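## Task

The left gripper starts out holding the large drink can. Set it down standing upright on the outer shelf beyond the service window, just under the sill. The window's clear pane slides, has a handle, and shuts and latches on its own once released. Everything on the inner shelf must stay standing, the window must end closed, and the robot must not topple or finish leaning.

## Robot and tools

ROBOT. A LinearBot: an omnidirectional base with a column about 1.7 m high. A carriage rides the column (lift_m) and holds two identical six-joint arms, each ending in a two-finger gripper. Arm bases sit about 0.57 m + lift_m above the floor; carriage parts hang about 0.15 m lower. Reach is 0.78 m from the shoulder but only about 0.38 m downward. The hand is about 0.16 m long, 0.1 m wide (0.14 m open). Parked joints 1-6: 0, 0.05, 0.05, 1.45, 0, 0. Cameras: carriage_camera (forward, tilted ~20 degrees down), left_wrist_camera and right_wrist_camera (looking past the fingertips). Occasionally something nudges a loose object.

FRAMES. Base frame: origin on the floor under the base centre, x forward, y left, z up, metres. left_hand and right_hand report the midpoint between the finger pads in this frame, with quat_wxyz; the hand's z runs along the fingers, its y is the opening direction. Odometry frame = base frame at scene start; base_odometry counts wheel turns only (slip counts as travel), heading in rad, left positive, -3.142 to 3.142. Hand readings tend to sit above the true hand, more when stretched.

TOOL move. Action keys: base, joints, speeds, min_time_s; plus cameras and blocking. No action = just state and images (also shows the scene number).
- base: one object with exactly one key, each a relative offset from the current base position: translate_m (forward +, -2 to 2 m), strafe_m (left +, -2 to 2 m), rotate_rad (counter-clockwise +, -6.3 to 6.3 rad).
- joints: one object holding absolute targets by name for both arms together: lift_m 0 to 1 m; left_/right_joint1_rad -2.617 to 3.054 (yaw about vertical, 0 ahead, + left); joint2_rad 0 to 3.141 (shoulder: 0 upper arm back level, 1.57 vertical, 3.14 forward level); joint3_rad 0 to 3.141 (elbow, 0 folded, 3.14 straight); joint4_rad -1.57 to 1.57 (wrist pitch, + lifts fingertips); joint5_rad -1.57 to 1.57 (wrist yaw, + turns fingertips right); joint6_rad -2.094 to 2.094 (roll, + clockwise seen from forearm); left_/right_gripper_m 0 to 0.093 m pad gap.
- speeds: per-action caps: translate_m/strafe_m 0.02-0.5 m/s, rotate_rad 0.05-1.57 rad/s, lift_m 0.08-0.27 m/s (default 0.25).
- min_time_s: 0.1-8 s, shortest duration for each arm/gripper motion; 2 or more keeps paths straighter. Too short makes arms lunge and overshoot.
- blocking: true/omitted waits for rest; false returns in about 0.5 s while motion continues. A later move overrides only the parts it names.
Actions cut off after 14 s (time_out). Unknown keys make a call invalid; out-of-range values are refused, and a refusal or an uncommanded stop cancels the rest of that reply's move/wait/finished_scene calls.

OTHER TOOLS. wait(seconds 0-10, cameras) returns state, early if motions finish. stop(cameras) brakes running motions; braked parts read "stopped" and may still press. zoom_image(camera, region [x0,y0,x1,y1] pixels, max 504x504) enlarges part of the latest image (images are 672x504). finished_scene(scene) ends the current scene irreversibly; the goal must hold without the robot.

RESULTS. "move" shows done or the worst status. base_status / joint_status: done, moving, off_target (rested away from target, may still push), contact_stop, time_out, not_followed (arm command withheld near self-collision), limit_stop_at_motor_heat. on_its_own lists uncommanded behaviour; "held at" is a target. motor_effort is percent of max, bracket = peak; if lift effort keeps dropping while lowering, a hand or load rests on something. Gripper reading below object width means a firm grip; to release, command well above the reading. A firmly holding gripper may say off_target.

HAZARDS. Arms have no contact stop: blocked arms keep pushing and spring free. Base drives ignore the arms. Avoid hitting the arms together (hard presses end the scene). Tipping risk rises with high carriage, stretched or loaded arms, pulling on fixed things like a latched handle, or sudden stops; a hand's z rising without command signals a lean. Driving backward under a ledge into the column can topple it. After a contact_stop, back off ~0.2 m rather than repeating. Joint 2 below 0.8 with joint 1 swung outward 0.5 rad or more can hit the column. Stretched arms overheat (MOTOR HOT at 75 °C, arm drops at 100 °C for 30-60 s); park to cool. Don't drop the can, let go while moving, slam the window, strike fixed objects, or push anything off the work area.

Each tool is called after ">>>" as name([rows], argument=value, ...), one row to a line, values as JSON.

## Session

>>> move(cameras=["all"])

Scene clock: 0.00 s.
Joint torques (N m): no reading
base_odometry: x=+0.000 y=+0.000 heading=+0.000
base_status: not commanded
joint_positions: lift_m=+0.430 left_joint1_rad=+0.017 left_joint2_rad=+0.604 left_joint3_rad=+0.190 left_joint4_rad=-0.391 left_joint5_rad=+0.010 left_joint6_rad=+0.027 left_gripper_m=+0.06443 right_joint1_rad=+0.000 right_joint2_rad=+0.053 right_joint3_rad=+0.031 right_joint4_rad=+1.417 right_joint5_rad=+0.021 right_joint6_rad=+0.024 right_gripper_m=+0.09396
joint_status: not commanded
motor_effort: lift_m=+26 drive_wheels=-1
left_hand: x=+0.4428 y=+0.3140 z=+1.0435 quat_wxyz=(+0.374, +0.007, +0.928, +0.004) (m; base frame)
right_hand: x=+0.2659 y=-0.3156 z=+1.4286 quat_wxyz=(+0.996, +0.012, +0.088, +0.011) (m; base frame)
pictures: carriage_camera, left_wrist_camera, right_wrist_camera

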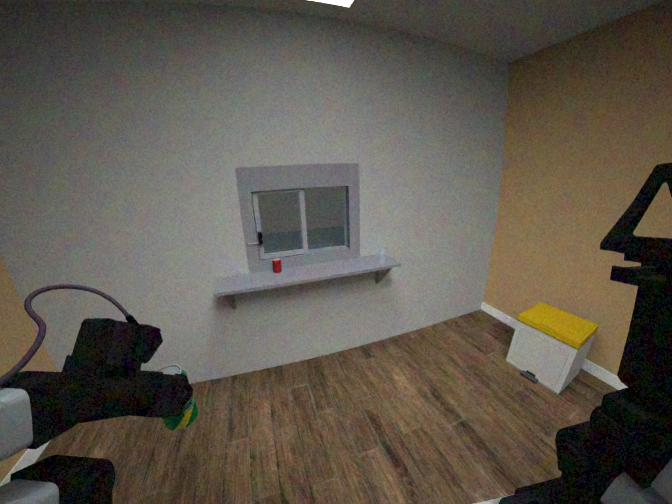

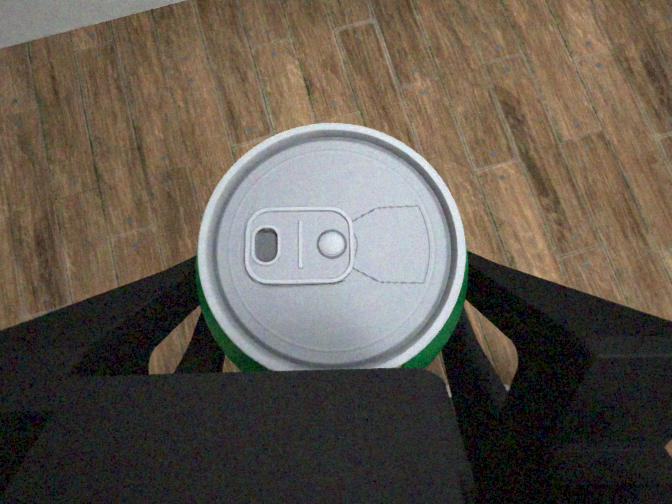

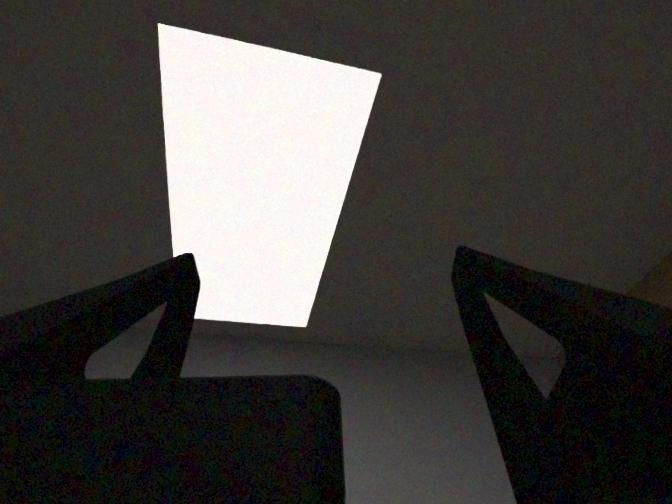

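>>> move(base={"rotate_rad": 0.27}, speeds={"rotate_rad": 0.5}, cameras=["carriage_camera"])

>>> zoom_image(camera="carriage_camera", region=[220, 130, 480, 320])

Scene clock: 36.77 s.
Joint torques (N m): left_arm=[-0.09 -0.05 7.5 2.9 -0.05 0.06] | right_arm=[-0.18 3.32 5.18 -0.24 -0.06 0]
move: done
base_odometry: x=+0.000 y=+0.000 heading=+0.270
base_status: done
joint_positions: lift_m=+0.430 left_joint1_rad=+0.017 left_joint2_rad=+0.604 left_joint3_rad=+0.190 left_joint4_rad=-0.396 left_joint5_rad=+0.009 left_joint6_rad=+0.027 left_gripper_m=+0.06443 right_joint1_rad=+0.000 right_joint2_rad=+0.053 right_joint3_rad=+0.031 right_joint4_rad=+1.416 right_joint5_rad=+0.021 right_joint6_rad=+0.024 right_gripper_m=+0.09396
joint_status: not commanded
motor_effort: lift_m=+25(27) drive_wheels=+1(7)
left_hand: x=+0.4419 y=+0.3140 z=+1.0427 quat_wxyz=(+0.371, +0.007, +0.928, +0.004) (m; base frame)
right_hand: x=+0.2661 y=-0.3156 z=+1.4286 quat_wxyz=(+0.996, +0.012, +0.088, +0.011) (m; base frame)
pictures: carriage_camera

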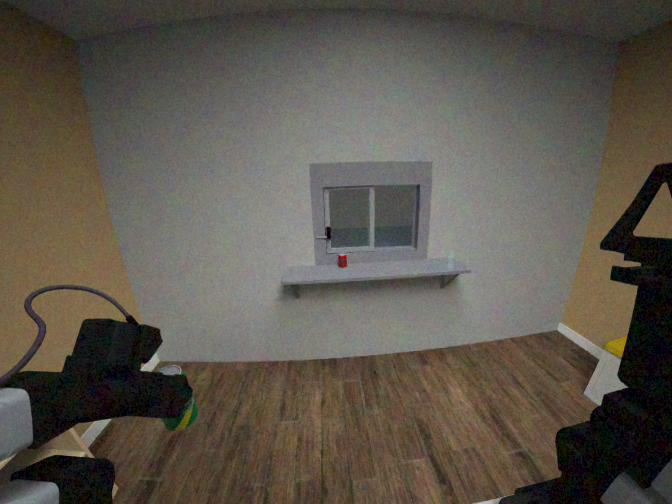

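Scaled by 1.938 from the camera's 672x504 image, which has a finer 960x720 frame.

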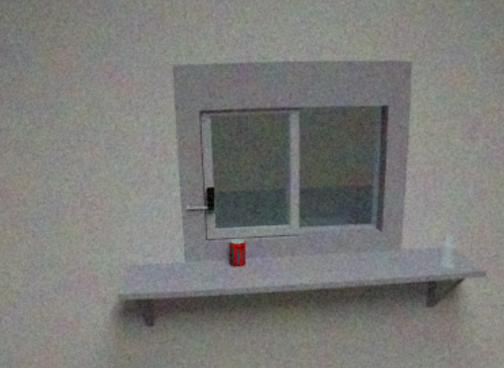

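>>> move(base={"translate_m": 0.88}, speeds={"translate_m": 0.4}, cameras=["carriage_camera"])

>>> zoom_image(camera="carriage_camera", region=[200, 120, 640, 460])

Scene clock: 54.60 s.
Joint torques (N m): left_arm=[-0.13 -0.06 7.47 2.91 -0.05 0.04] | right_arm=[-0.17 3.3 5.3 -0.29 -0.06 0]
move: done
base_odometry: x=+0.848 y=+0.235 heading=+0.270
base_status: done
joint_positions: lift_m=+0.430 left_joint1_rad=+0.017 left_joint2_rad=+0.604 left_joint3_rad=+0.190 left_joint4_rad=-0.397 left_joint5_rad=+0.009 left_joint6_rad=+0.027 left_gripper_m=+0.06443 right_joint1_rad=+0.000 right_joint2_rad=+0.053 right_joint3_rad=+0.031 right_joint4_rad=+1.415 right_joint5_rad=+0.021 right_joint6_rad=+0.024 right_gripper_m=+0.09396
joint_status: not commanded
motor_effort: lift_m=+27(28) drive_wheels=-4(12)
left_hand: x=+0.4417 y=+0.3140 z=+1.0425 quat_wxyz=(+0.371, +0.007, +0.929, +0.004) (m; base frame)
right_hand: x=+0.2664 y=-0.3156 z=+1.4285 quat_wxyz=(+0.996, +0.012, +0.089, +0.011) (m; base frame)
pictures: carriage_camera

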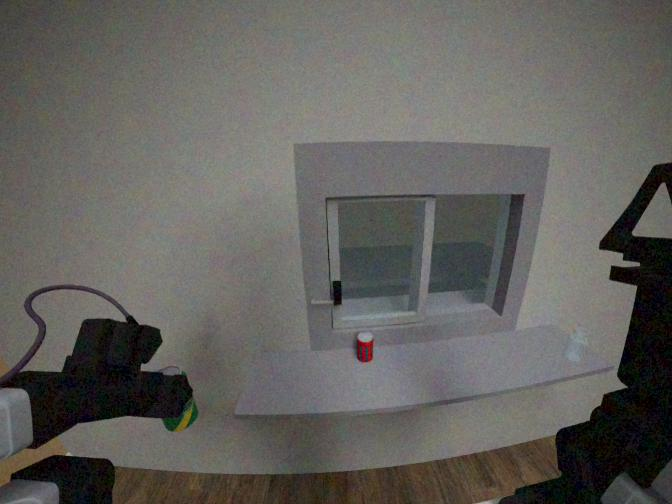

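Scaled by 1.145 from the camera's 672x504 image, which has a finer 960x720 frame.

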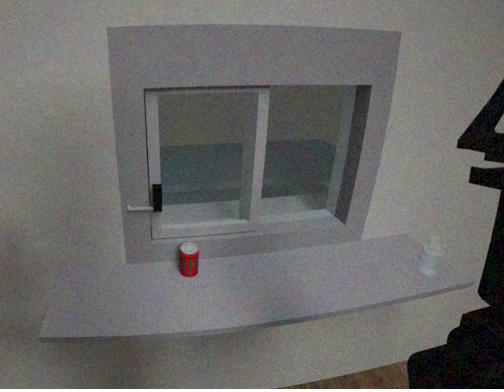

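>>> move(joints={"right_joint1_rad": 0.2, "right_joint2_rad": 0.6, "right_joint3_rad": 0.3, "right_joint4_rad": 1.3, "right_joint5_rad": 0.0, "right_joint6_rad": 0.006, "right_gripper_m": 0.06}, min_time_s=1.2)

>>> move(joints={"right_joint1_rad": 1.05, "right_joint2_rad": 2.257, "right_joint3_rad": 0.9, "right_joint4_rad": 1.347, "right_joint5_rad": 1.051, "right_joint6_rad": 0.006, "right_gripper_m": 0.06}, min_time_s=2.0, cameras=["right_wrist_camera", "carriage_camera"])

Scene clock: 84.80 s.
Joint torques (N m): left_arm=[-0.1 -0.06 7.65 2.9 -0.06 0.08] | right_arm=[0.61 1.83 8.32 0.7 -0.12 -0.1]
move: done
base_odometry: x=+0.848 y=+0.235 heading=+0.270
base_status: not commanded
joint_positions: lift_m=+0.430 left_joint1_rad=+0.017 left_joint2_rad=+0.604 left_joint3_rad=+0.190 left_joint4_rad=-0.397 left_joint5_rad=+0.009 left_joint6_rad=+0.027 left_gripper_m=+0.06443 right_joint1_rad=+0.191 right_joint2_rad=+0.592 right_joint3_rad=+0.269 right_joint4_rad=+1.305 right_joint5_rad=+0.008 right_joint6_rad=+0.015 right_gripper_m=+0.06007
joint_status: all done
motor_effort: lift_m=+25(27) drive_wheels=-4(4)
left_hand: x=+0.4417 y=+0.3140 z=+1.0424 quat_wxyz=(+0.371, +0.007, +0.929, +0.004) (m; base frame)
right_hand: x=+0.4066 y=-0.2773 z=+1.4487 quat_wxyz=(+0.952, -0.022, +0.289, +0.097) (m; base frame)
pictures: none

Scene clock: 87.20 s.
Joint torques (N m): left_arm=[-0.14 -0.02 7.56 2.93 -0.07 0.07] | right_arm=[0.44 -6.83 5.56 1.93 0.11 -0.07]
move: done
base_odometry: x=+0.848 y=+0.235 heading=+0.270
base_status: not commanded
joint_positions: lift_m=+0.430 left_joint1_rad=+0.017 left_joint2_rad=+0.604 left_joint3_rad=+0.190 left_joint4_rad=-0.397 left_joint5_rad=+0.009 left_joint6_rad=+0.027 left_gripper_m=+0.06443 right_joint1_rad=+1.043 right_joint2_rad=+2.244 right_joint3_rad=+0.879 right_joint4_rad=+1.332 right_joint5_rad=+1.042 right_joint6_rad=+0.014 right_gripper_m=+0.06007
joint_status: all done
motor_effort: lift_m=+25(28) drive_wheels=-4(4)
left_hand: x=+0.4417 y=+0.3140 z=+1.0424 quat_wxyz=(+0.371, +0.007, +0.929, +0.004) (m; base frame)
right_hand: x=+0.5787 y=+0.0057 z=+1.0894 quat_wxyz=(+0.701, -0.006, +0.713, -0.005) (m; base frame)
pictures: carriage_camera, right_wrist_camera

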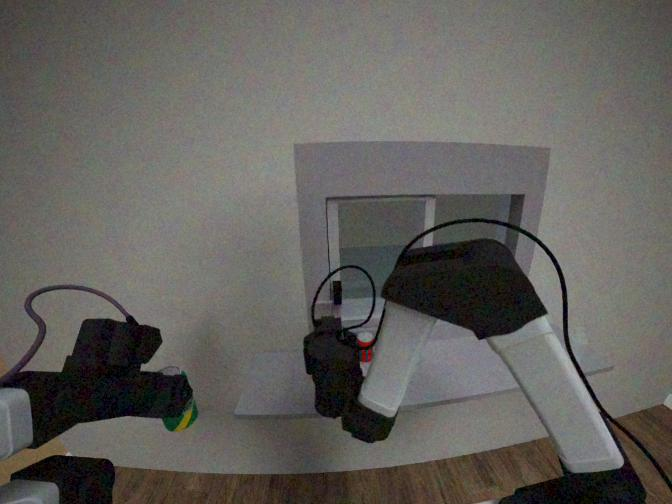

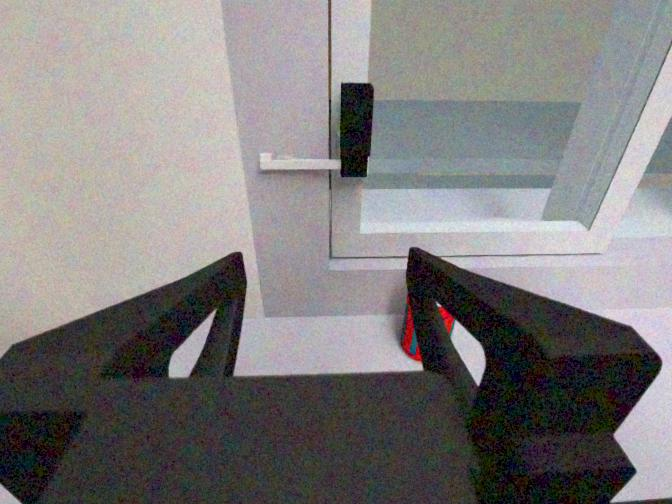

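>>> move(base={"strafe_m": -0.018}, speeds={"strafe_m": 0.06})

>>> move(base={"translate_m": 0.15}, speeds={"translate_m": 0.12}, cameras=["right_wrist_camera"])

Scene clock: 102.50 s.
Joint torques (N m): left_arm=[-0.14 -0.08 7.6 2.93 -0.06 0.06] | right_arm=[0.42 -6.78 5.42 1.85 0.07 -0.08]
move: done
base_odometry: x=+0.853 y=+0.218 heading=+0.271
base_status: done
joint_positions: lift_m=+0.430 left_joint1_rad=+0.017 left_joint2_rad=+0.604 left_joint3_rad=+0.190 left_joint4_rad=-0.397 left_joint5_rad=+0.009 left_joint6_rad=+0.027 left_gripper_m=+0.06443 right_joint1_rad=+1.043 right_joint2_rad=+2.244 right_joint3_rad=+0.880 right_joint4_rad=+1.334 right_joint5_rad=+1.045 right_joint6_rad=+0.014 right_gripper_m=+0.06007
joint_status: not commanded
motor_effort: lift_m=+27(27) drive_wheels=+0(7)
left_hand: x=+0.4417 y=+0.3140 z=+1.0424 quat_wxyz=(+0.371, +0.007, +0.929, +0.004) (m; base frame)
right_hand: x=+0.5789 y=+0.0055 z=+1.0902 quat_wxyz=(+0.702, -0.004, +0.712, -0.005) (m; base frame)
pictures: none

Scene clock: 104.53 s.
Joint torques (N m): left_arm=[-0.2 0.01 7.47 2.95 -0.07 0.06] | right_arm=[0.25 -6.69 5.35 1.88 0.05 -0.08]
move: done
base_odometry: x=+0.998 y=+0.258 heading=+0.270
base_status: done
joint_positions: lift_m=+0.430 left_joint1_rad=+0.017 left_joint2_rad=+0.604 left_joint3_rad=+0.190 left_joint4_rad=-0.398 left_joint5_rad=+0.009 left_joint6_rad=+0.027 left_gripper_m=+0.06443 right_joint1_rad=+1.045 right_joint2_rad=+2.244 right_joint3_rad=+0.880 right_joint4_rad=+1.335 right_joint5_rad=+1.045 right_joint6_rad=+0.014 right_gripper_m=+0.06007
joint_status: not commanded
motor_effort: lift_m=+24(28) drive_wheels=-3(7)
left_hand: x=+0.4416 y=+0.3140 z=+1.0423 quat_wxyz=(+0.370, +0.007, +0.929, +0.004) (m; base frame)
right_hand: x=+0.5783 y=+0.0061 z=+1.0905 quat_wxyz=(+0.702, -0.004, +0.712, -0.004) (m; base frame)
pictures: right_wrist_camera

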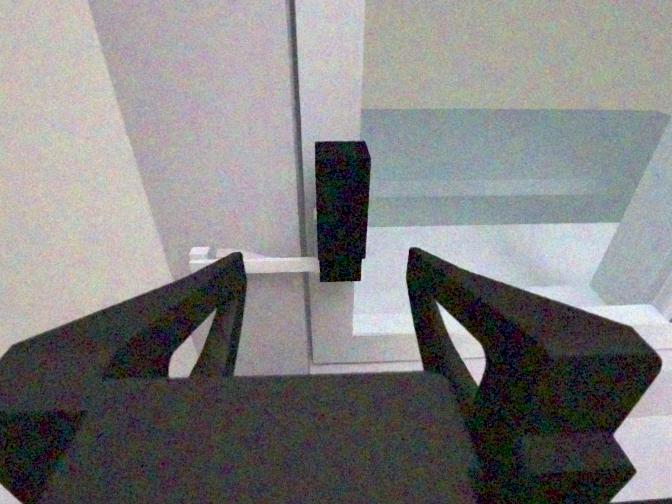

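>>> zoom_image(camera="right_wrist_camera", region=[180, 120, 440, 380])

>>> zoom_image(camera="right_wrist_camera", region=[420, 160, 672, 412])

Scaled by 1.938 from the camera's 672x504 image, which has a finer 960x720 frame.

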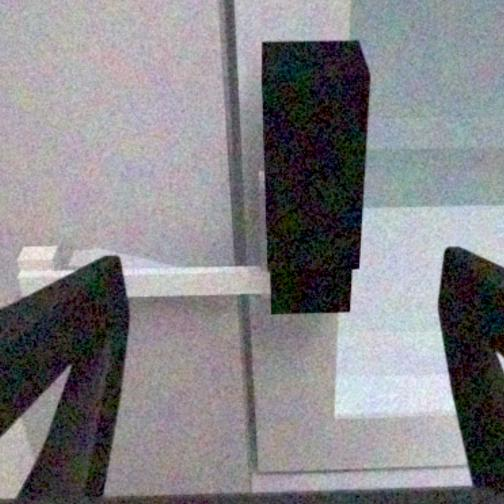

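Scaled by 2.000 from the camera's 672x504 image, which has a finer 960x720 frame.

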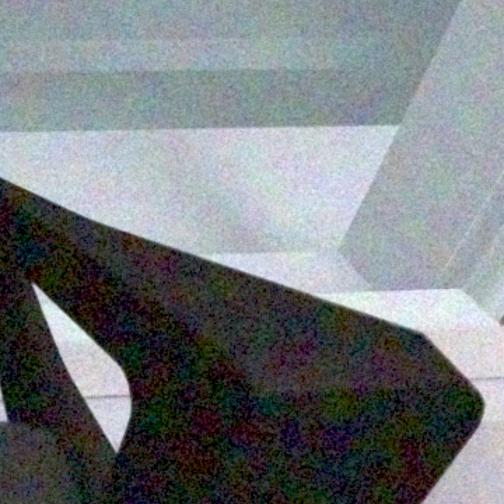

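>>> move(base={"strafe_m": -0.006}, speeds={"strafe_m": 0.04})

>>> move(base={"translate_m": 0.058}, speeds={"translate_m": 0.07}, cameras=["right_wrist_camera"])

Scene clock: 139.97 s.
Joint torques (N m): left_arm=[-0.12 -0.01 7.45 2.92 -0.06 0.08] | right_arm=[0.27 -6.89 5.59 1.91 0.07 -0.07]
move: done
base_odometry: x=+0.999 y=+0.252 heading=+0.270
base_status: done
joint_positions: lift_m=+0.430 left_joint1_rad=+0.017 left_joint2_rad=+0.604 left_joint3_rad=+0.190 left_joint4_rad=-0.398 left_joint5_rad=+0.010 left_joint6_rad=+0.027 left_gripper_m=+0.06443 right_joint1_rad=+1.045 right_joint2_rad=+2.244 right_joint3_rad=+0.880 right_joint4_rad=+1.335 right_joint5_rad=+1.046 right_joint6_rad=+0.014 right_gripper_m=+0.06007
joint_status: not commanded
motor_effort: lift_m=+26(27) drive_wheels=+1(5)
left_hand: x=+0.4416 y=+0.3140 z=+1.0423 quat_wxyz=(+0.370, +0.007, +0.929, +0.004) (m; base frame)
right_hand: x=+0.5783 y=+0.0060 z=+1.0905 quat_wxyz=(+0.702, -0.003, +0.712, -0.004) (m; base frame)
pictures: none

Scene clock: 141.37 s.
Joint torques (N m): left_arm=[-0.08 -0.01 7.49 2.93 -0.06 0.05] | right_arm=[0.09 -6.91 5.19 1.89 0.06 -0.07]
move: done
base_odometry: x=+1.055 y=+0.268 heading=+0.270
base_status: done
joint_positions: lift_m=+0.430 left_joint1_rad=+0.017 left_joint2_rad=+0.604 left_joint3_rad=+0.190 left_joint4_rad=-0.398 left_joint5_rad=+0.010 left_joint6_rad=+0.027 left_gripper_m=+0.06443 right_joint1_rad=+1.047 right_joint2_rad=+2.244 right_joint3_rad=+0.880 right_joint4_rad=+1.335 right_joint5_rad=+1.046 right_joint6_rad=+0.014 right_gripper_m=+0.06007
joint_status: not commanded
motor_effort: lift_m=+25(29) drive_wheels=-3(7)
left_hand: x=+0.4415 y=+0.3140 z=+1.0422 quat_wxyz=(+0.370, +0.007, +0.929, +0.004) (m; base frame)
right_hand: x=+0.5777 y=+0.0066 z=+1.0905 quat_wxyz=(+0.702, -0.004, +0.712, -0.003) (m; base frame)
pictures: right_wrist_camera

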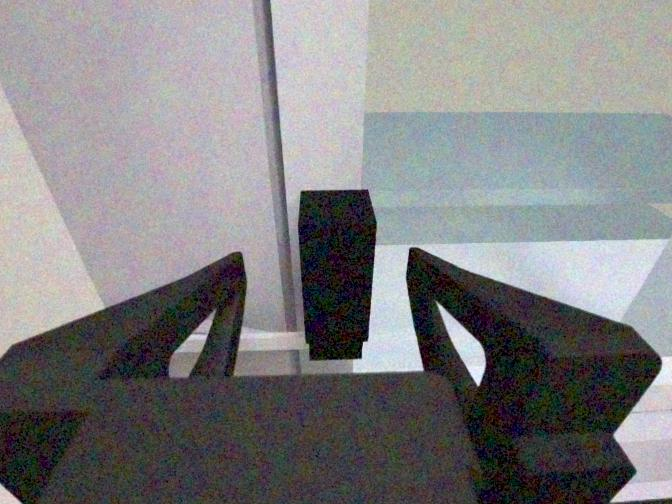

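>>> move(base={"translate_m": 0.013}, speeds={"translate_m": 0.05})

>>> move(base={"strafe_m": -0.04}, speeds={"strafe_m": 0.05}, cameras=["right_wrist_camera"])

Scene clock: 145.90 s.
Joint torques (N m): left_arm=[-0.17 -0.05 7.49 2.97 -0.09 0.06] | right_arm=[0.1 -7.02 5.42 1.93 0.04 -0.08]
move: done
base_odometry: x=+1.068 y=+0.271 heading=+0.270
base_status: done
joint_positions: lift_m=+0.430 left_joint1_rad=+0.017 left_joint2_rad=+0.604 left_joint3_rad=+0.190 left_joint4_rad=-0.398 left_joint5_rad=+0.010 left_joint6_rad=+0.027 left_gripper_m=+0.06443 right_joint1_rad=+1.047 right_joint2_rad=+2.244 right_joint3_rad=+0.880 right_joint4_rad=+1.336 right_joint5_rad=+1.047 right_joint6_rad=+0.014 right_gripper_m=+0.06007
joint_status: not commanded
motor_effort: lift_m=+25(28) drive_wheels=-3(7)
left_hand: x=+0.4415 y=+0.3140 z=+1.0422 quat_wxyz=(+0.370, +0.007, +0.929, +0.004) (m; base frame)
right_hand: x=+0.5776 y=+0.0067 z=+1.0906 quat_wxyz=(+0.702, -0.004, +0.712, -0.003) (m; base frame)
pictures: none

Scene clock: 147.20 s.
Joint torques (N m): left_arm=[-0.09 -0.05 7.56 2.92 -0.05 0.06] | right_arm=[0.01 -6.83 5.26 1.82 0.16 -0.07]
move: done
base_odometry: x=+1.078 y=+0.232 heading=+0.270
base_status: done
joint_positions: lift_m=+0.430 left_joint1_rad=+0.017 left_joint2_rad=+0.604 left_joint3_rad=+0.190 left_joint4_rad=-0.398 left_joint5_rad=+0.010 left_joint6_rad=+0.027 left_gripper_m=+0.06443 right_joint1_rad=+1.048 right_joint2_rad=+2.244 right_joint3_rad=+0.883 right_joint4_rad=+1.340 right_joint5_rad=+1.036 right_joint6_rad=+0.014 right_gripper_m=+0.06007
joint_status: not commanded
motor_effort: lift_m=+27(28) drive_wheels=-2(5)
left_hand: x=+0.4415 y=+0.3140 z=+1.0422 quat_wxyz=(+0.370, +0.007, +0.929, +0.004) (m; base frame)
right_hand: x=+0.5776 y=+0.0093 z=+1.0919 quat_wxyz=(+0.703, -0.006, +0.711, +0.003) (m; base frame)
pictures: right_wrist_camera

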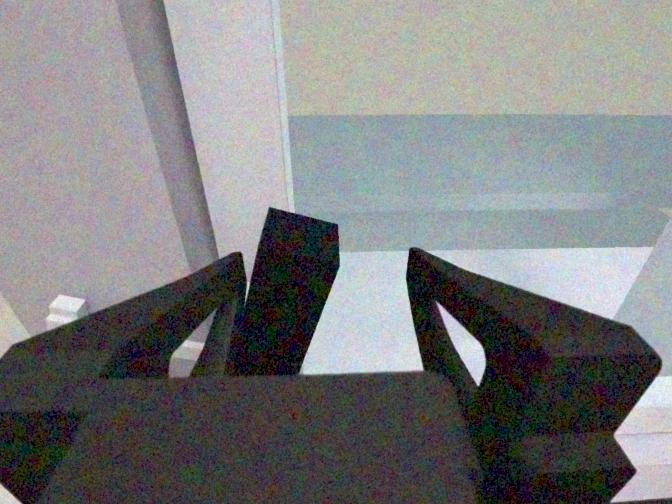

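>>> move(base={"strafe_m": -0.14}, speeds={"strafe_m": 0.09}, cameras=["right_wrist_camera"])

Scene clock: 153.23 s.
Joint torques (N m): left_arm=[-0.16 0.02 7.62 2.94 -0.05 0.06] | right_arm=[-0.38 -6.87 4.89 1.77 0.16 -0.07]
move: done
base_odometry: x=+1.116 y=+0.097 heading=+0.270
base_status: done
joint_positions: lift_m=+0.430 left_joint1_rad=+0.017 left_joint2_rad=+0.604 left_joint3_rad=+0.190 left_joint4_rad=-0.398 left_joint5_rad=+0.009 left_joint6_rad=+0.027 left_gripper_m=+0.06443 right_joint1_rad=+1.053 right_joint2_rad=+2.244 right_joint3_rad=+0.888 right_joint4_rad=+1.347 right_joint5_rad=+1.034 right_joint6_rad=+0.014 right_gripper_m=+0.06007
joint_status: not commanded
motor_effort: lift_m=+25(28) drive_wheels=-2(7)
left_hand: x=+0.4415 y=+0.3140 z=+1.0422 quat_wxyz=(+0.370, +0.007, +0.929, +0.004) (m; base frame)
right_hand: x=+0.5768 y=+0.0124 z=+1.0945 quat_wxyz=(+0.706, -0.004, +0.709, +0.009) (m; base frame)
pictures: right_wrist_camera

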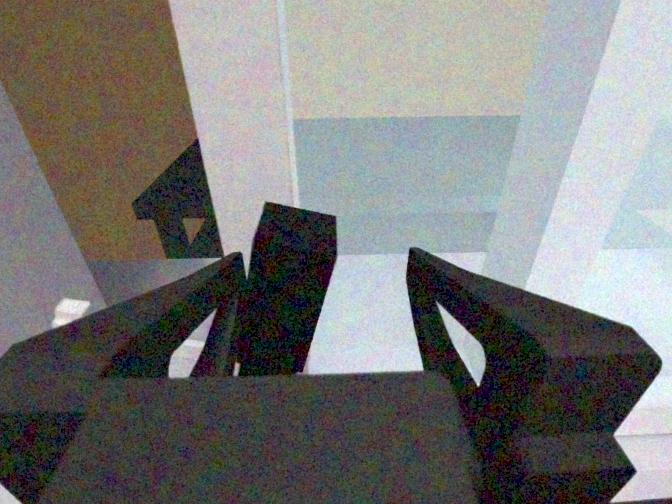

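>>> move(base={"strafe_m": -0.135}, speeds={"strafe_m": 0.08}, cameras=["right_wrist_camera", "carriage_camera"])

Scene clock: 158.77 s.
Joint torques (N m): left_arm=[-0.24 -0.02 7.56 2.92 -0.07 0.09] | right_arm=[-0.36 -6.9 4.78 1.74 0.16 -0.07]
move: done
base_odometry: x=+1.152 y=-0.033 heading=+0.270
base_status: done
joint_positions: lift_m=+0.430 left_joint1_rad=+0.017 left_joint2_rad=+0.604 left_joint3_rad=+0.190 left_joint4_rad=-0.398 left_joint5_rad=+0.009 left_joint6_rad=+0.027 left_gripper_m=+0.06444 right_joint1_rad=+1.053 right_joint2_rad=+2.244 right_joint3_rad=+0.888 right_joint4_rad=+1.349 right_joint5_rad=+1.034 right_joint6_rad=+0.014 right_gripper_m=+0.06007
joint_status: not commanded
motor_effort: lift_m=+25(28) drive_wheels=-1(9)
left_hand: x=+0.4415 y=+0.3140 z=+1.0422 quat_wxyz=(+0.370, +0.007, +0.929, +0.004) (m; base frame)
right_hand: x=+0.5768 y=+0.0124 z=+1.0949 quat_wxyz=(+0.706, -0.004, +0.708, +0.010) (m; base frame)
pictures: carriage_camera, right_wrist_camera

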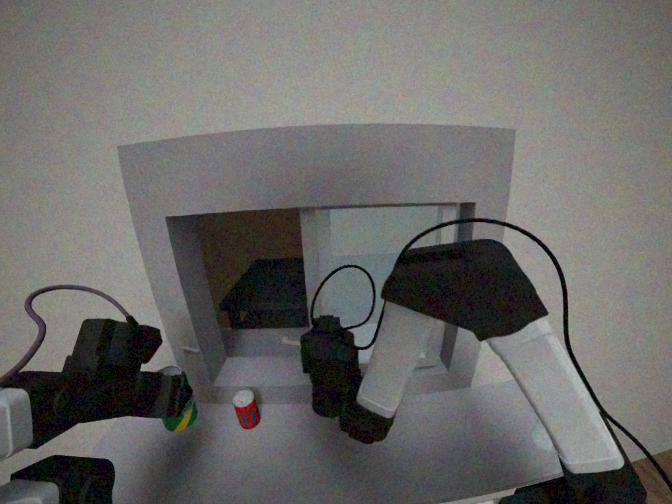

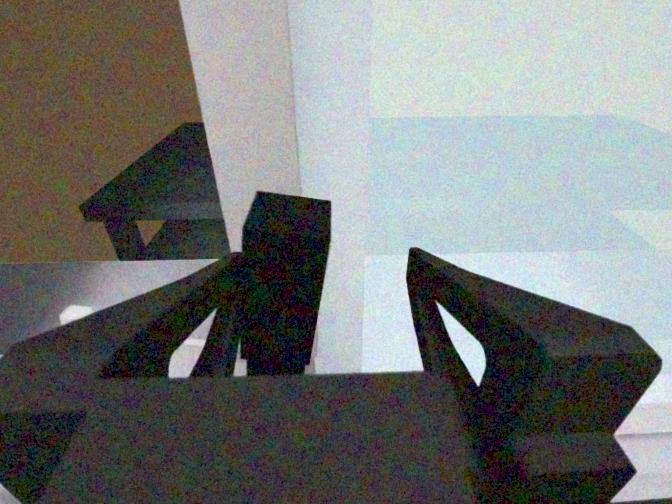

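>>> move(joints={"left_joint1_rad": -0.29, "left_joint2_rad": 1.2, "left_joint3_rad": 0.325, "left_joint4_rad": 0.34, "left_joint5_rad": 0.01, "left_joint6_rad": 0.02}, min_time_s=2.0, cameras=["left_wrist_camera"])

>>> move(joints={"left_joint1_rad": -0.19, "left_joint2_rad": 2.222, "left_joint3_rad": 1.422, "left_joint4_rad": 0.265, "left_joint5_rad": 0.01, "left_joint6_rad": 0.02}, min_time_s=2.5, cameras=["right_wrist_camera", "left_wrist_camera"])

Scene clock: 204.40 s.
Joint torques (N m): left_arm=[-0.85 -2.61 9.35 3.32 -0.05 -0.02] | right_arm=[-0.36 -6.86 4.78 1.74 0.18 -0.08]
move: off_target
base_odometry: x=+1.152 y=-0.033 heading=+0.270
base_status: not commanded
joint_positions: lift_m=+0.430 left_joint1_rad=-0.283 left_joint2_rad=+1.201 left_joint3_rad=+0.281 left_joint4_rad=+0.247 left_joint5_rad=+0.009 left_joint6_rad=+0.027 left_gripper_m=+0.06444 right_joint1_rad=+1.053 right_joint2_rad=+2.244 right_joint3_rad=+0.888 right_joint4_rad=+1.349 right_joint5_rad=+1.032 right_joint6_rad=+0.014 right_gripper_m=+0.06007
joint_status: left_joint4_rad off_target (ended at +0.247, target +0.340); the others done
motor_effort: lift_m=+27(28) drive_wheels=-1(1)
left_hand: x=+0.5214 y=+0.2225 z=+1.0487 quat_wxyz=(+0.430, +0.141, +0.890, -0.059) (m; base frame)
right_hand: x=+0.5768 y=+0.0128 z=+1.0949 quat_wxyz=(+0.706, -0.004, +0.708, +0.010) (m; base frame)
pictures: left_wrist_camera

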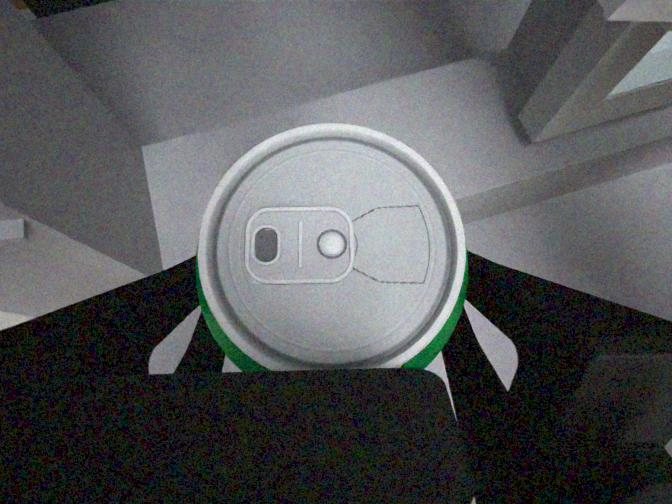

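Scene clock: 207.20 s.
Joint torques (N m): left_arm=[0.55 -10.25 9.52 3.15 -0.06 -0.03] | right_arm=[-0.38 -6.86 4.78 1.75 0.18 -0.07]
move: off_target
base_odometry: x=+1.152 y=-0.033 heading=+0.270
base_status: not commanded
joint_positions: lift_m=+0.430 left_joint1_rad=-0.197 left_joint2_rad=+2.225 left_joint3_rad=+1.376 left_joint4_rad=+0.188 left_joint5_rad=+0.009 left_joint6_rad=+0.027 left_gripper_m=+0.06444 right_joint1_rad=+1.053 right_joint2_rad=+2.244 right_joint3_rad=+0.888 right_joint4_rad=+1.349 right_joint5_rad=+1.032 right_joint6_rad=+0.014 right_gripper_m=+0.06007
joint_status: left_joint4_rad off_target (ended at +0.188, target +0.265); the others done
motor_effort: lift_m=+26(28) drive_wheels=-1(1)
left_hand: x=+0.7914 y=+0.1963 z=+1.0286 quat_wxyz=(+0.437, +0.102, +0.893, -0.041) (m; base frame)
right_hand: x=+0.5768 y=+0.0128 z=+1.0949 quat_wxyz=(+0.706, -0.004, +0.708, +0.010) (m; base frame)
pictures: left_wrist_camera, right_wrist_camera

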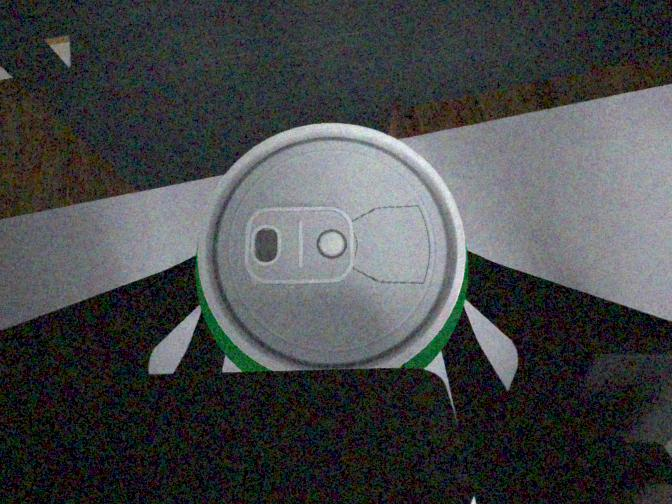

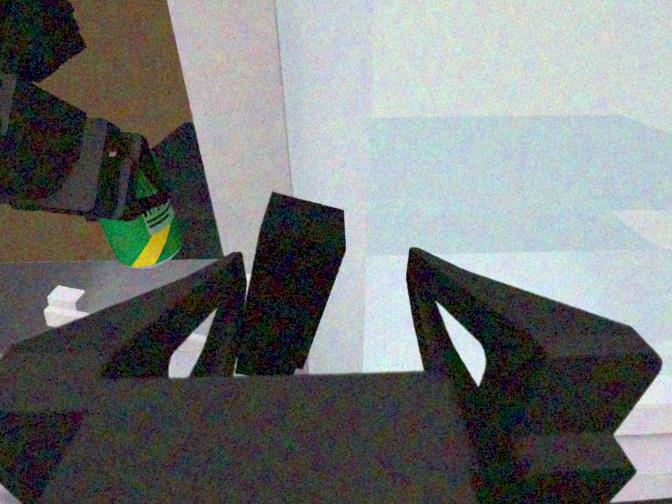

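>>> zoom_image(camera="right_wrist_camera", region=[60, 130, 260, 290])

>>> zoom_image(camera="left_wrist_camera", region=[160, 100, 500, 400])

Scaled by 2.520 from the camera's 672x504 image, which has a finer 960x720 frame.

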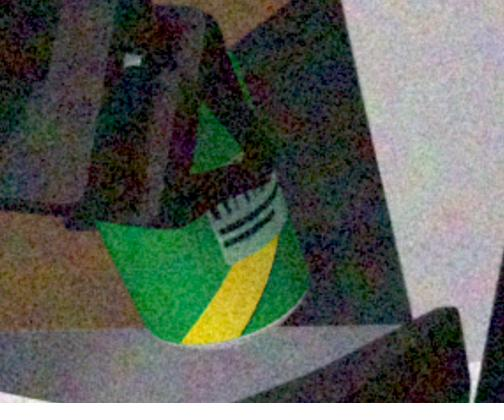

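Scaled by 1.482 from the camera's 672x504 image, which has a finer 960x720 frame.

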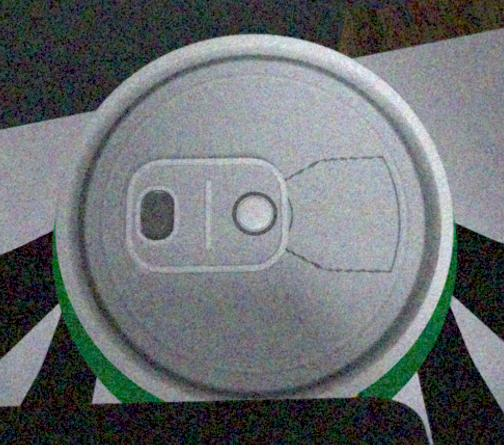

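>>> move(joints={"left_joint1_rad": -0.187, "left_joint2_rad": 2.489, "left_joint3_rad": 1.545, "left_joint4_rad": 0.42, "left_joint5_rad": 0.01, "left_joint6_rad": 0.02}, min_time_s=1.5, cameras=["right_wrist_camera", "left_wrist_camera"])

Scene clock: 244.57 s.
Joint torques (N m): left_arm=[0.77 -11.3 8.92 3.29 -0.06 -0.01] | right_arm=[-0.38 -6.86 4.78 1.75 0.18 -0.07]
move: off_target
base_odometry: x=+1.152 y=-0.033 heading=+0.270
base_status: not commanded
joint_positions: lift_m=+0.430 left_joint1_rad=-0.196 left_joint2_rad=+2.492 left_joint3_rad=+1.502 left_joint4_rad=+0.327 left_joint5_rad=+0.009 left_joint6_rad=+0.027 left_gripper_m=+0.06444 right_joint1_rad=+1.053 right_joint2_rad=+2.244 right_joint3_rad=+0.888 right_joint4_rad=+1.349 right_joint5_rad=+1.032 right_joint6_rad=+0.014 right_gripper_m=+0.06007
joint_status: left_joint4_rad off_target (ended at +0.327, target +0.420); the others done
motor_effort: lift_m=+22(28) drive_wheels=-1(1)
left_hand: x=+0.8181 y=+0.1915 z=+0.9511 quat_wxyz=(+0.437, +0.102, +0.893, -0.041) (m; base frame)
right_hand: x=+0.5768 y=+0.0128 z=+1.0949 quat_wxyz=(+0.706, -0.004, +0.708, +0.010) (m; base frame)
pictures: left_wrist_camera, right_wrist_camera

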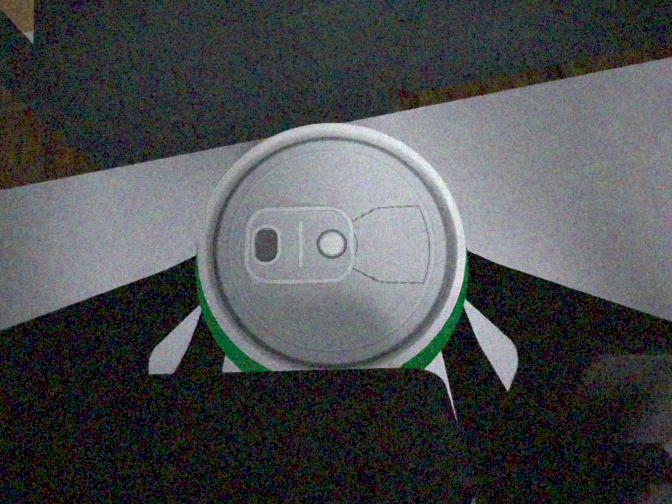

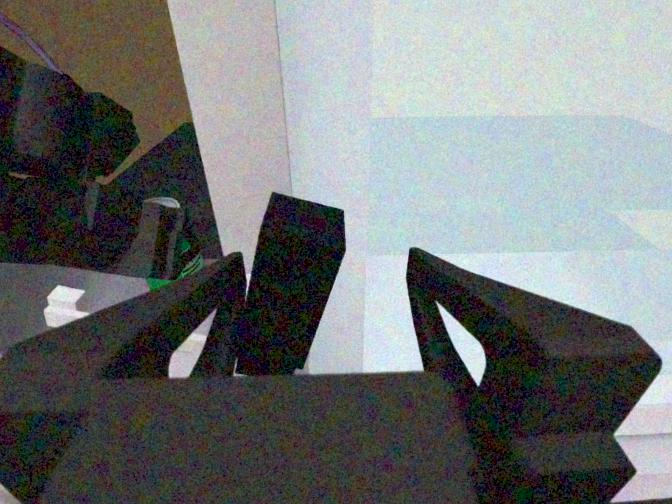

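>>> move(joints={"left_joint1_rad": -0.187, "left_joint2_rad": 2.528, "left_joint3_rad": 1.551, "left_joint4_rad": 0.475, "left_joint5_rad": 0.01, "left_joint6_rad": 0.02}, min_time_s=1.0, cameras=["right_wrist_camera"])

Scene clock: 253.37 s.
Joint torques (N m): left_arm=[0.72 -11.29 8.76 3.36 -0.04 -0.01] | right_arm=[-0.38 -6.86 4.79 1.74 0.18 -0.08]
move: off_target
base_odometry: x=+1.152 y=-0.033 heading=+0.270
base_status: not commanded
joint_positions: lift_m=+0.430 left_joint1_rad=-0.196 left_joint2_rad=+2.531 left_joint3_rad=+1.508 left_joint4_rad=+0.381 left_joint5_rad=+0.009 left_joint6_rad=+0.027 left_gripper_m=+0.06444 right_joint1_rad=+1.053 right_joint2_rad=+2.244 right_joint3_rad=+0.888 right_joint4_rad=+1.349 right_joint5_rad=+1.032 right_joint6_rad=+0.014 right_gripper_m=+0.06007
joint_status: left_joint4_rad off_target (ended at +0.381, target +0.475); the others done
motor_effort: lift_m=+25(28) drive_wheels=-1(1)
left_hand: x=+0.8217 y=+0.1908 z=+0.9413 quat_wxyz=(+0.446, +0.102, +0.888, -0.042) (m; base frame)
right_hand: x=+0.5768 y=+0.0128 z=+1.0949 quat_wxyz=(+0.706, -0.004, +0.708, +0.010) (m; base frame)
pictures: right_wrist_camera

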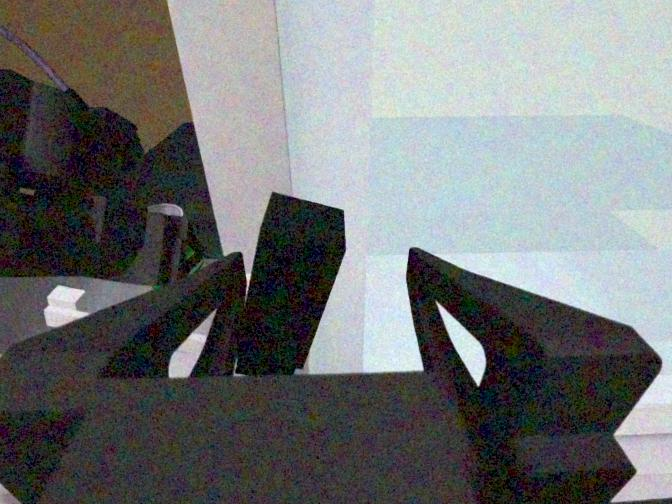

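>>> move(joints={"left_joint1_rad": -0.187, "left_joint2_rad": 2.566, "left_joint3_rad": 1.556, "left_joint4_rad": 0.508, "left_joint5_rad": 0.01, "left_joint6_rad": 0.02}, min_time_s=1.0, cameras=["right_wrist_camera", "left_wrist_camera"])

Scene clock: 257.20 s.
Joint torques (N m): left_arm=[0.79 -11.26 8.64 3.34 -0.09 -0.02] | right_arm=[-0.36 -6.87 4.77 1.74 0.18 -0.08]
move: off_target
base_odometry: x=+1.152 y=-0.033 heading=+0.270
base_status: not commanded
joint_positions: lift_m=+0.430 left_joint1_rad=-0.196 left_joint2_rad=+2.569 left_joint3_rad=+1.514 left_joint4_rad=+0.414 left_joint5_rad=+0.009 left_joint6_rad=+0.027 left_gripper_m=+0.06444 right_joint1_rad=+1.053 right_joint2_rad=+2.244 right_joint3_rad=+0.888 right_joint4_rad=+1.349 right_joint5_rad=+1.032 right_joint6_rad=+0.014 right_gripper_m=+0.06007
joint_status: left_joint4_rad off_target (ended at +0.414, target +0.508); the others done
motor_effort: lift_m=+27(28) drive_wheels=-1(1)
left_hand: x=+0.8216 y=+0.1908 z=+0.9274 quat_wxyz=(+0.447, +0.102, +0.888, -0.042) (m; base frame)
right_hand: x=+0.5768 y=+0.0128 z=+1.0949 quat_wxyz=(+0.706, -0.004, +0.708, +0.010) (m; base frame)
pictures: left_wrist_camera, right_wrist_camera

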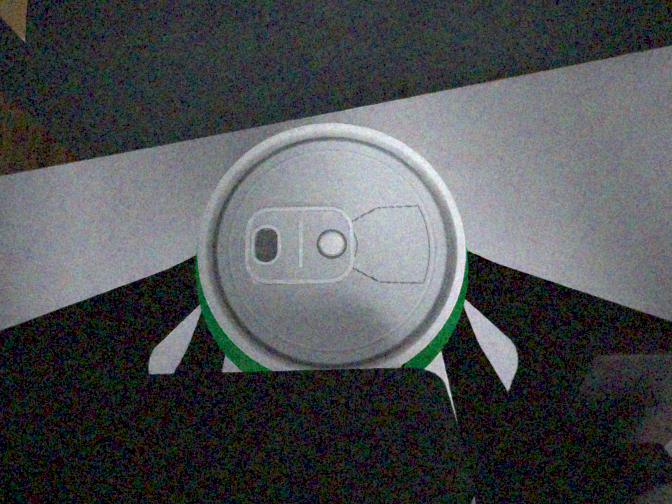

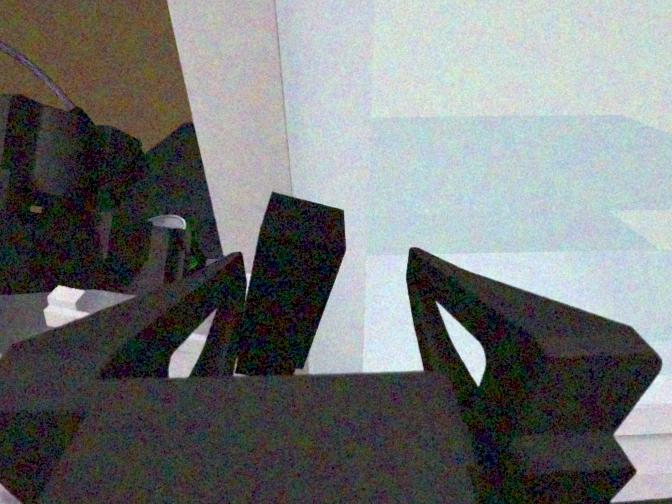

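>>> move(joints={"left_joint1_rad": -0.187, "left_joint2_rad": 2.59, "left_joint3_rad": 1.559, "left_joint4_rad": 0.528, "left_joint5_rad": 0.01, "left_joint6_rad": 0.02}, min_time_s=0.8, cameras=["right_wrist_camera"])

Scene clock: 266.37 s.
Joint torques (N m): left_arm=[0.76 -11.41 8.59 3.37 -0.06 -0.02] | right_arm=[-0.38 -6.87 4.79 1.74 0.18 -0.07]
move: off_target
base_odometry: x=+1.152 y=-0.033 heading=+0.270
base_status: not commanded
joint_positions: lift_m=+0.430 left_joint1_rad=-0.196 left_joint2_rad=+2.593 left_joint3_rad=+1.516 left_joint4_rad=+0.434 left_joint5_rad=+0.009 left_joint6_rad=+0.027 left_gripper_m=+0.06444 right_joint1_rad=+1.053 right_joint2_rad=+2.244 right_joint3_rad=+0.888 right_joint4_rad=+1.349 right_joint5_rad=+1.032 right_joint6_rad=+0.014 right_gripper_m=+0.06007
joint_status: left_joint4_rad off_target (ended at +0.434, target +0.528); the others done
motor_effort: lift_m=+26(29) drive_wheels=-1(1)
left_hand: x=+0.8204 y=+0.1910 z=+0.9176 quat_wxyz=(+0.445, +0.102, +0.889, -0.042) (m; base frame)
right_hand: x=+0.5768 y=+0.0128 z=+1.0949 quat_wxyz=(+0.706, -0.004, +0.708, +0.010) (m; base frame)
pictures: right_wrist_camera

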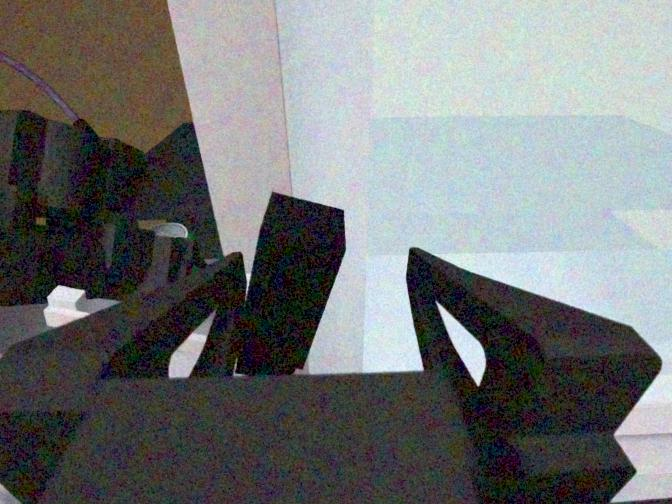

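>>> move(joints={"left_joint1_rad": -0.187, "left_joint2_rad": 2.612, "left_joint3_rad": 1.562, "left_joint4_rad": 0.547, "left_joint5_rad": 0.01, "left_joint6_rad": 0.02}, min_time_s=0.8, cameras=["left_wrist_camera"])

Scene clock: 272.00 s.
Joint torques (N m): left_arm=[0.75 -11.15 8.21 3.25 -0.08 -0.01] | right_arm=[-0.38 -6.86 4.78 1.74 0.18 -0.08]
move: off_target
base_odometry: x=+1.152 y=-0.033 heading=+0.270
base_status: not commanded
joint_positions: lift_m=+0.430 left_joint1_rad=-0.196 left_joint2_rad=+2.610 left_joint3_rad=+1.524 left_joint4_rad=+0.464 left_joint5_rad=+0.009 left_joint6_rad=+0.027 left_gripper_m=+0.06444 right_joint1_rad=+1.053 right_joint2_rad=+2.244 right_joint3_rad=+0.888 right_joint4_rad=+1.349 right_joint5_rad=+1.032 right_joint6_rad=+0.014 right_gripper_m=+0.06007
joint_status: left_joint4_rad off_target (ended at +0.464, target +0.547); the others done
motor_effort: lift_m=+24(28) drive_wheels=-1(1)
left_hand: x=+0.8240 y=+0.1903 z=+0.9163 quat_wxyz=(+0.455, +0.101, +0.884, -0.043) (m; base frame)
right_hand: x=+0.5768 y=+0.0128 z=+1.0949 quat_wxyz=(+0.706, -0.004, +0.708, +0.010) (m; base frame)
pictures: left_wrist_camera

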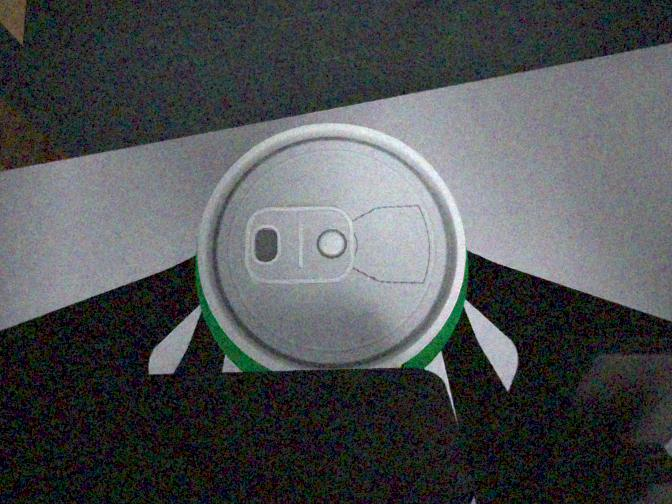

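>>> zoom_image(camera="left_wrist_camera", region=[190, 230, 340, 380])

>>> zoom_image(camera="left_wrist_camera", region=[340, 230, 490, 380])

>>> zoom_image(camera="left_wrist_camera", region=[260, 100, 410, 250])

Scaled by 3.360 from the camera's 672x504 image, which has a finer 960x720 frame.

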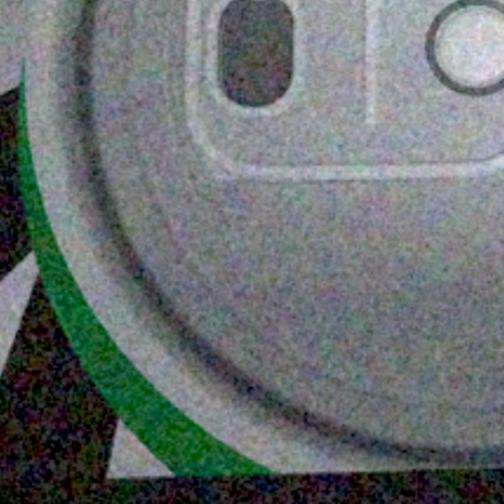

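Scaled by 3.360 from the camera's 672x504 image, which has a finer 960x720 frame.

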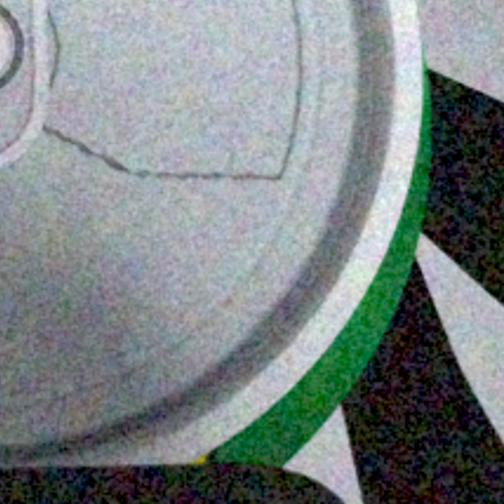

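Scaled by 3.360 from the camera's 672x504 image, which has a finer 960x720 frame.

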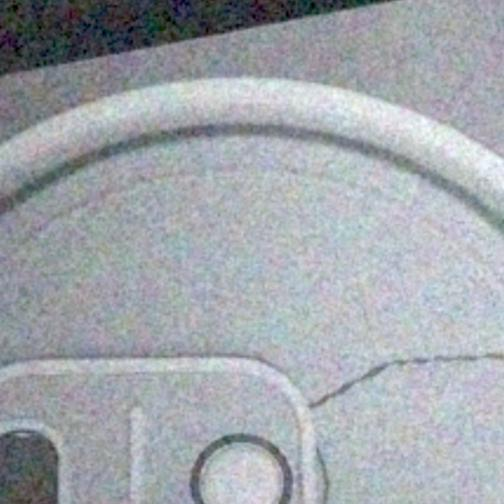

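>>> move(joints={"left_joint1_rad": -0.187, "left_joint2_rad": 2.525, "left_joint3_rad": 1.575, "left_joint4_rad": 0.547, "left_joint5_rad": 0.01, "left_joint6_rad": 0.02}, min_time_s=0.8)

>>> move(joints={"left_joint1_rad": -0.187, "left_joint2_rad": 2.525, "left_joint3_rad": 1.66, "left_joint4_rad": 0.24, "left_joint5_rad": 0.01, "left_joint6_rad": 0.02}, min_time_s=1.2, cameras=["left_wrist_camera", "right_wrist_camera"])

Scene clock: 319.47 s.
Joint torques (N m): left_arm=[0.69 -18.03 8.53 3.26 -0.06 -0.01] | right_arm=[-0.39 -6.87 4.78 1.75 0.18 -0.07]
move: off_target
base_odometry: x=+1.152 y=-0.033 heading=+0.270
base_status: not commanded
joint_positions: lift_m=+0.430 left_joint1_rad=-0.196 left_joint2_rad=+2.610 left_joint3_rad=+1.533 left_joint4_rad=+0.464 left_joint5_rad=+0.009 left_joint6_rad=+0.027 left_gripper_m=+0.06444 right_joint1_rad=+1.053 right_joint2_rad=+2.244 right_joint3_rad=+0.888 right_joint4_rad=+1.349 right_joint5_rad=+1.032 right_joint6_rad=+0.014 right_gripper_m=+0.06007
joint_status: left_joint4_rad off_target (ended at +0.464, target +0.547); the others done
motor_effort: lift_m=+27(28) drive_wheels=-1(1)
left_hand: x=+0.8271 y=+0.1897 z=+0.9199 quat_wxyz=(+0.459, +0.101, +0.882, -0.043) (m; base frame)
right_hand: x=+0.5768 y=+0.0128 z=+1.0949 quat_wxyz=(+0.706, -0.004, +0.708, +0.010) (m; base frame)
pictures: none

Scene clock: 320.97 s.
Joint torques (N m): left_arm=[0.8 -17.36 8.02 2.5 -0.05 0] | right_arm=[-0.38 -6.86 4.81 1.75 0.18 -0.08]
move: done
base_odometry: x=+1.152 y=-0.033 heading=+0.270
base_status: not commanded
joint_positions: lift_m=+0.430 left_joint1_rad=-0.196 left_joint2_rad=+2.598 left_joint3_rad=+1.628 left_joint4_rad=+0.211 left_joint5_rad=+0.009 left_joint6_rad=+0.027 left_gripper_m=+0.06444 right_joint1_rad=+1.053 right_joint2_rad=+2.244 right_joint3_rad=+0.888 right_joint4_rad=+1.349 right_joint5_rad=+1.032 right_joint6_rad=+0.014 right_gripper_m=+0.06007
joint_status: all done
motor_effort: lift_m=+26(28) drive_wheels=-1(1)
left_hand: x=+0.8216 y=+0.1908 z=+0.9136 quat_wxyz=(+0.393, +0.104, +0.913, -0.037) (m; base frame)
right_hand: x=+0.5768 y=+0.0128 z=+1.0949 quat_wxyz=(+0.706, -0.004, +0.708, +0.010) (m; base frame)
pictures: left_wrist_camera, right_wrist_camera

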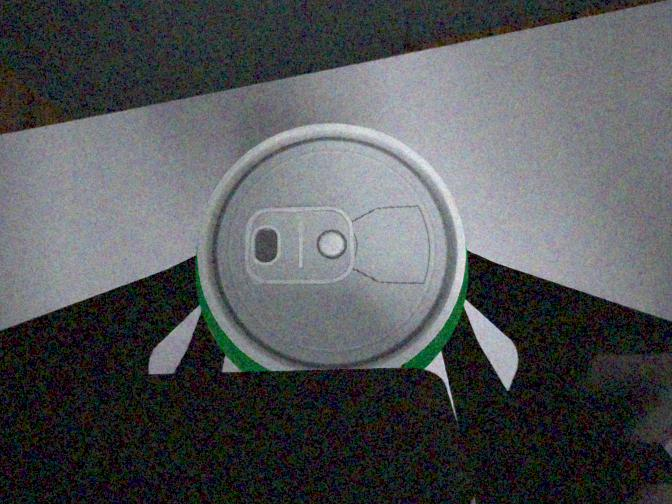

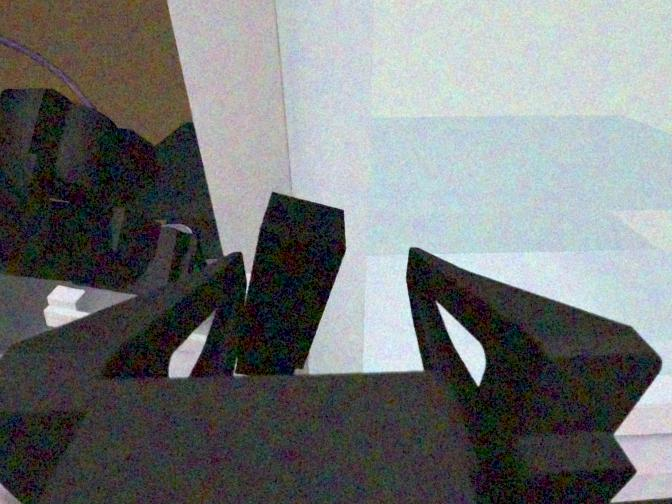

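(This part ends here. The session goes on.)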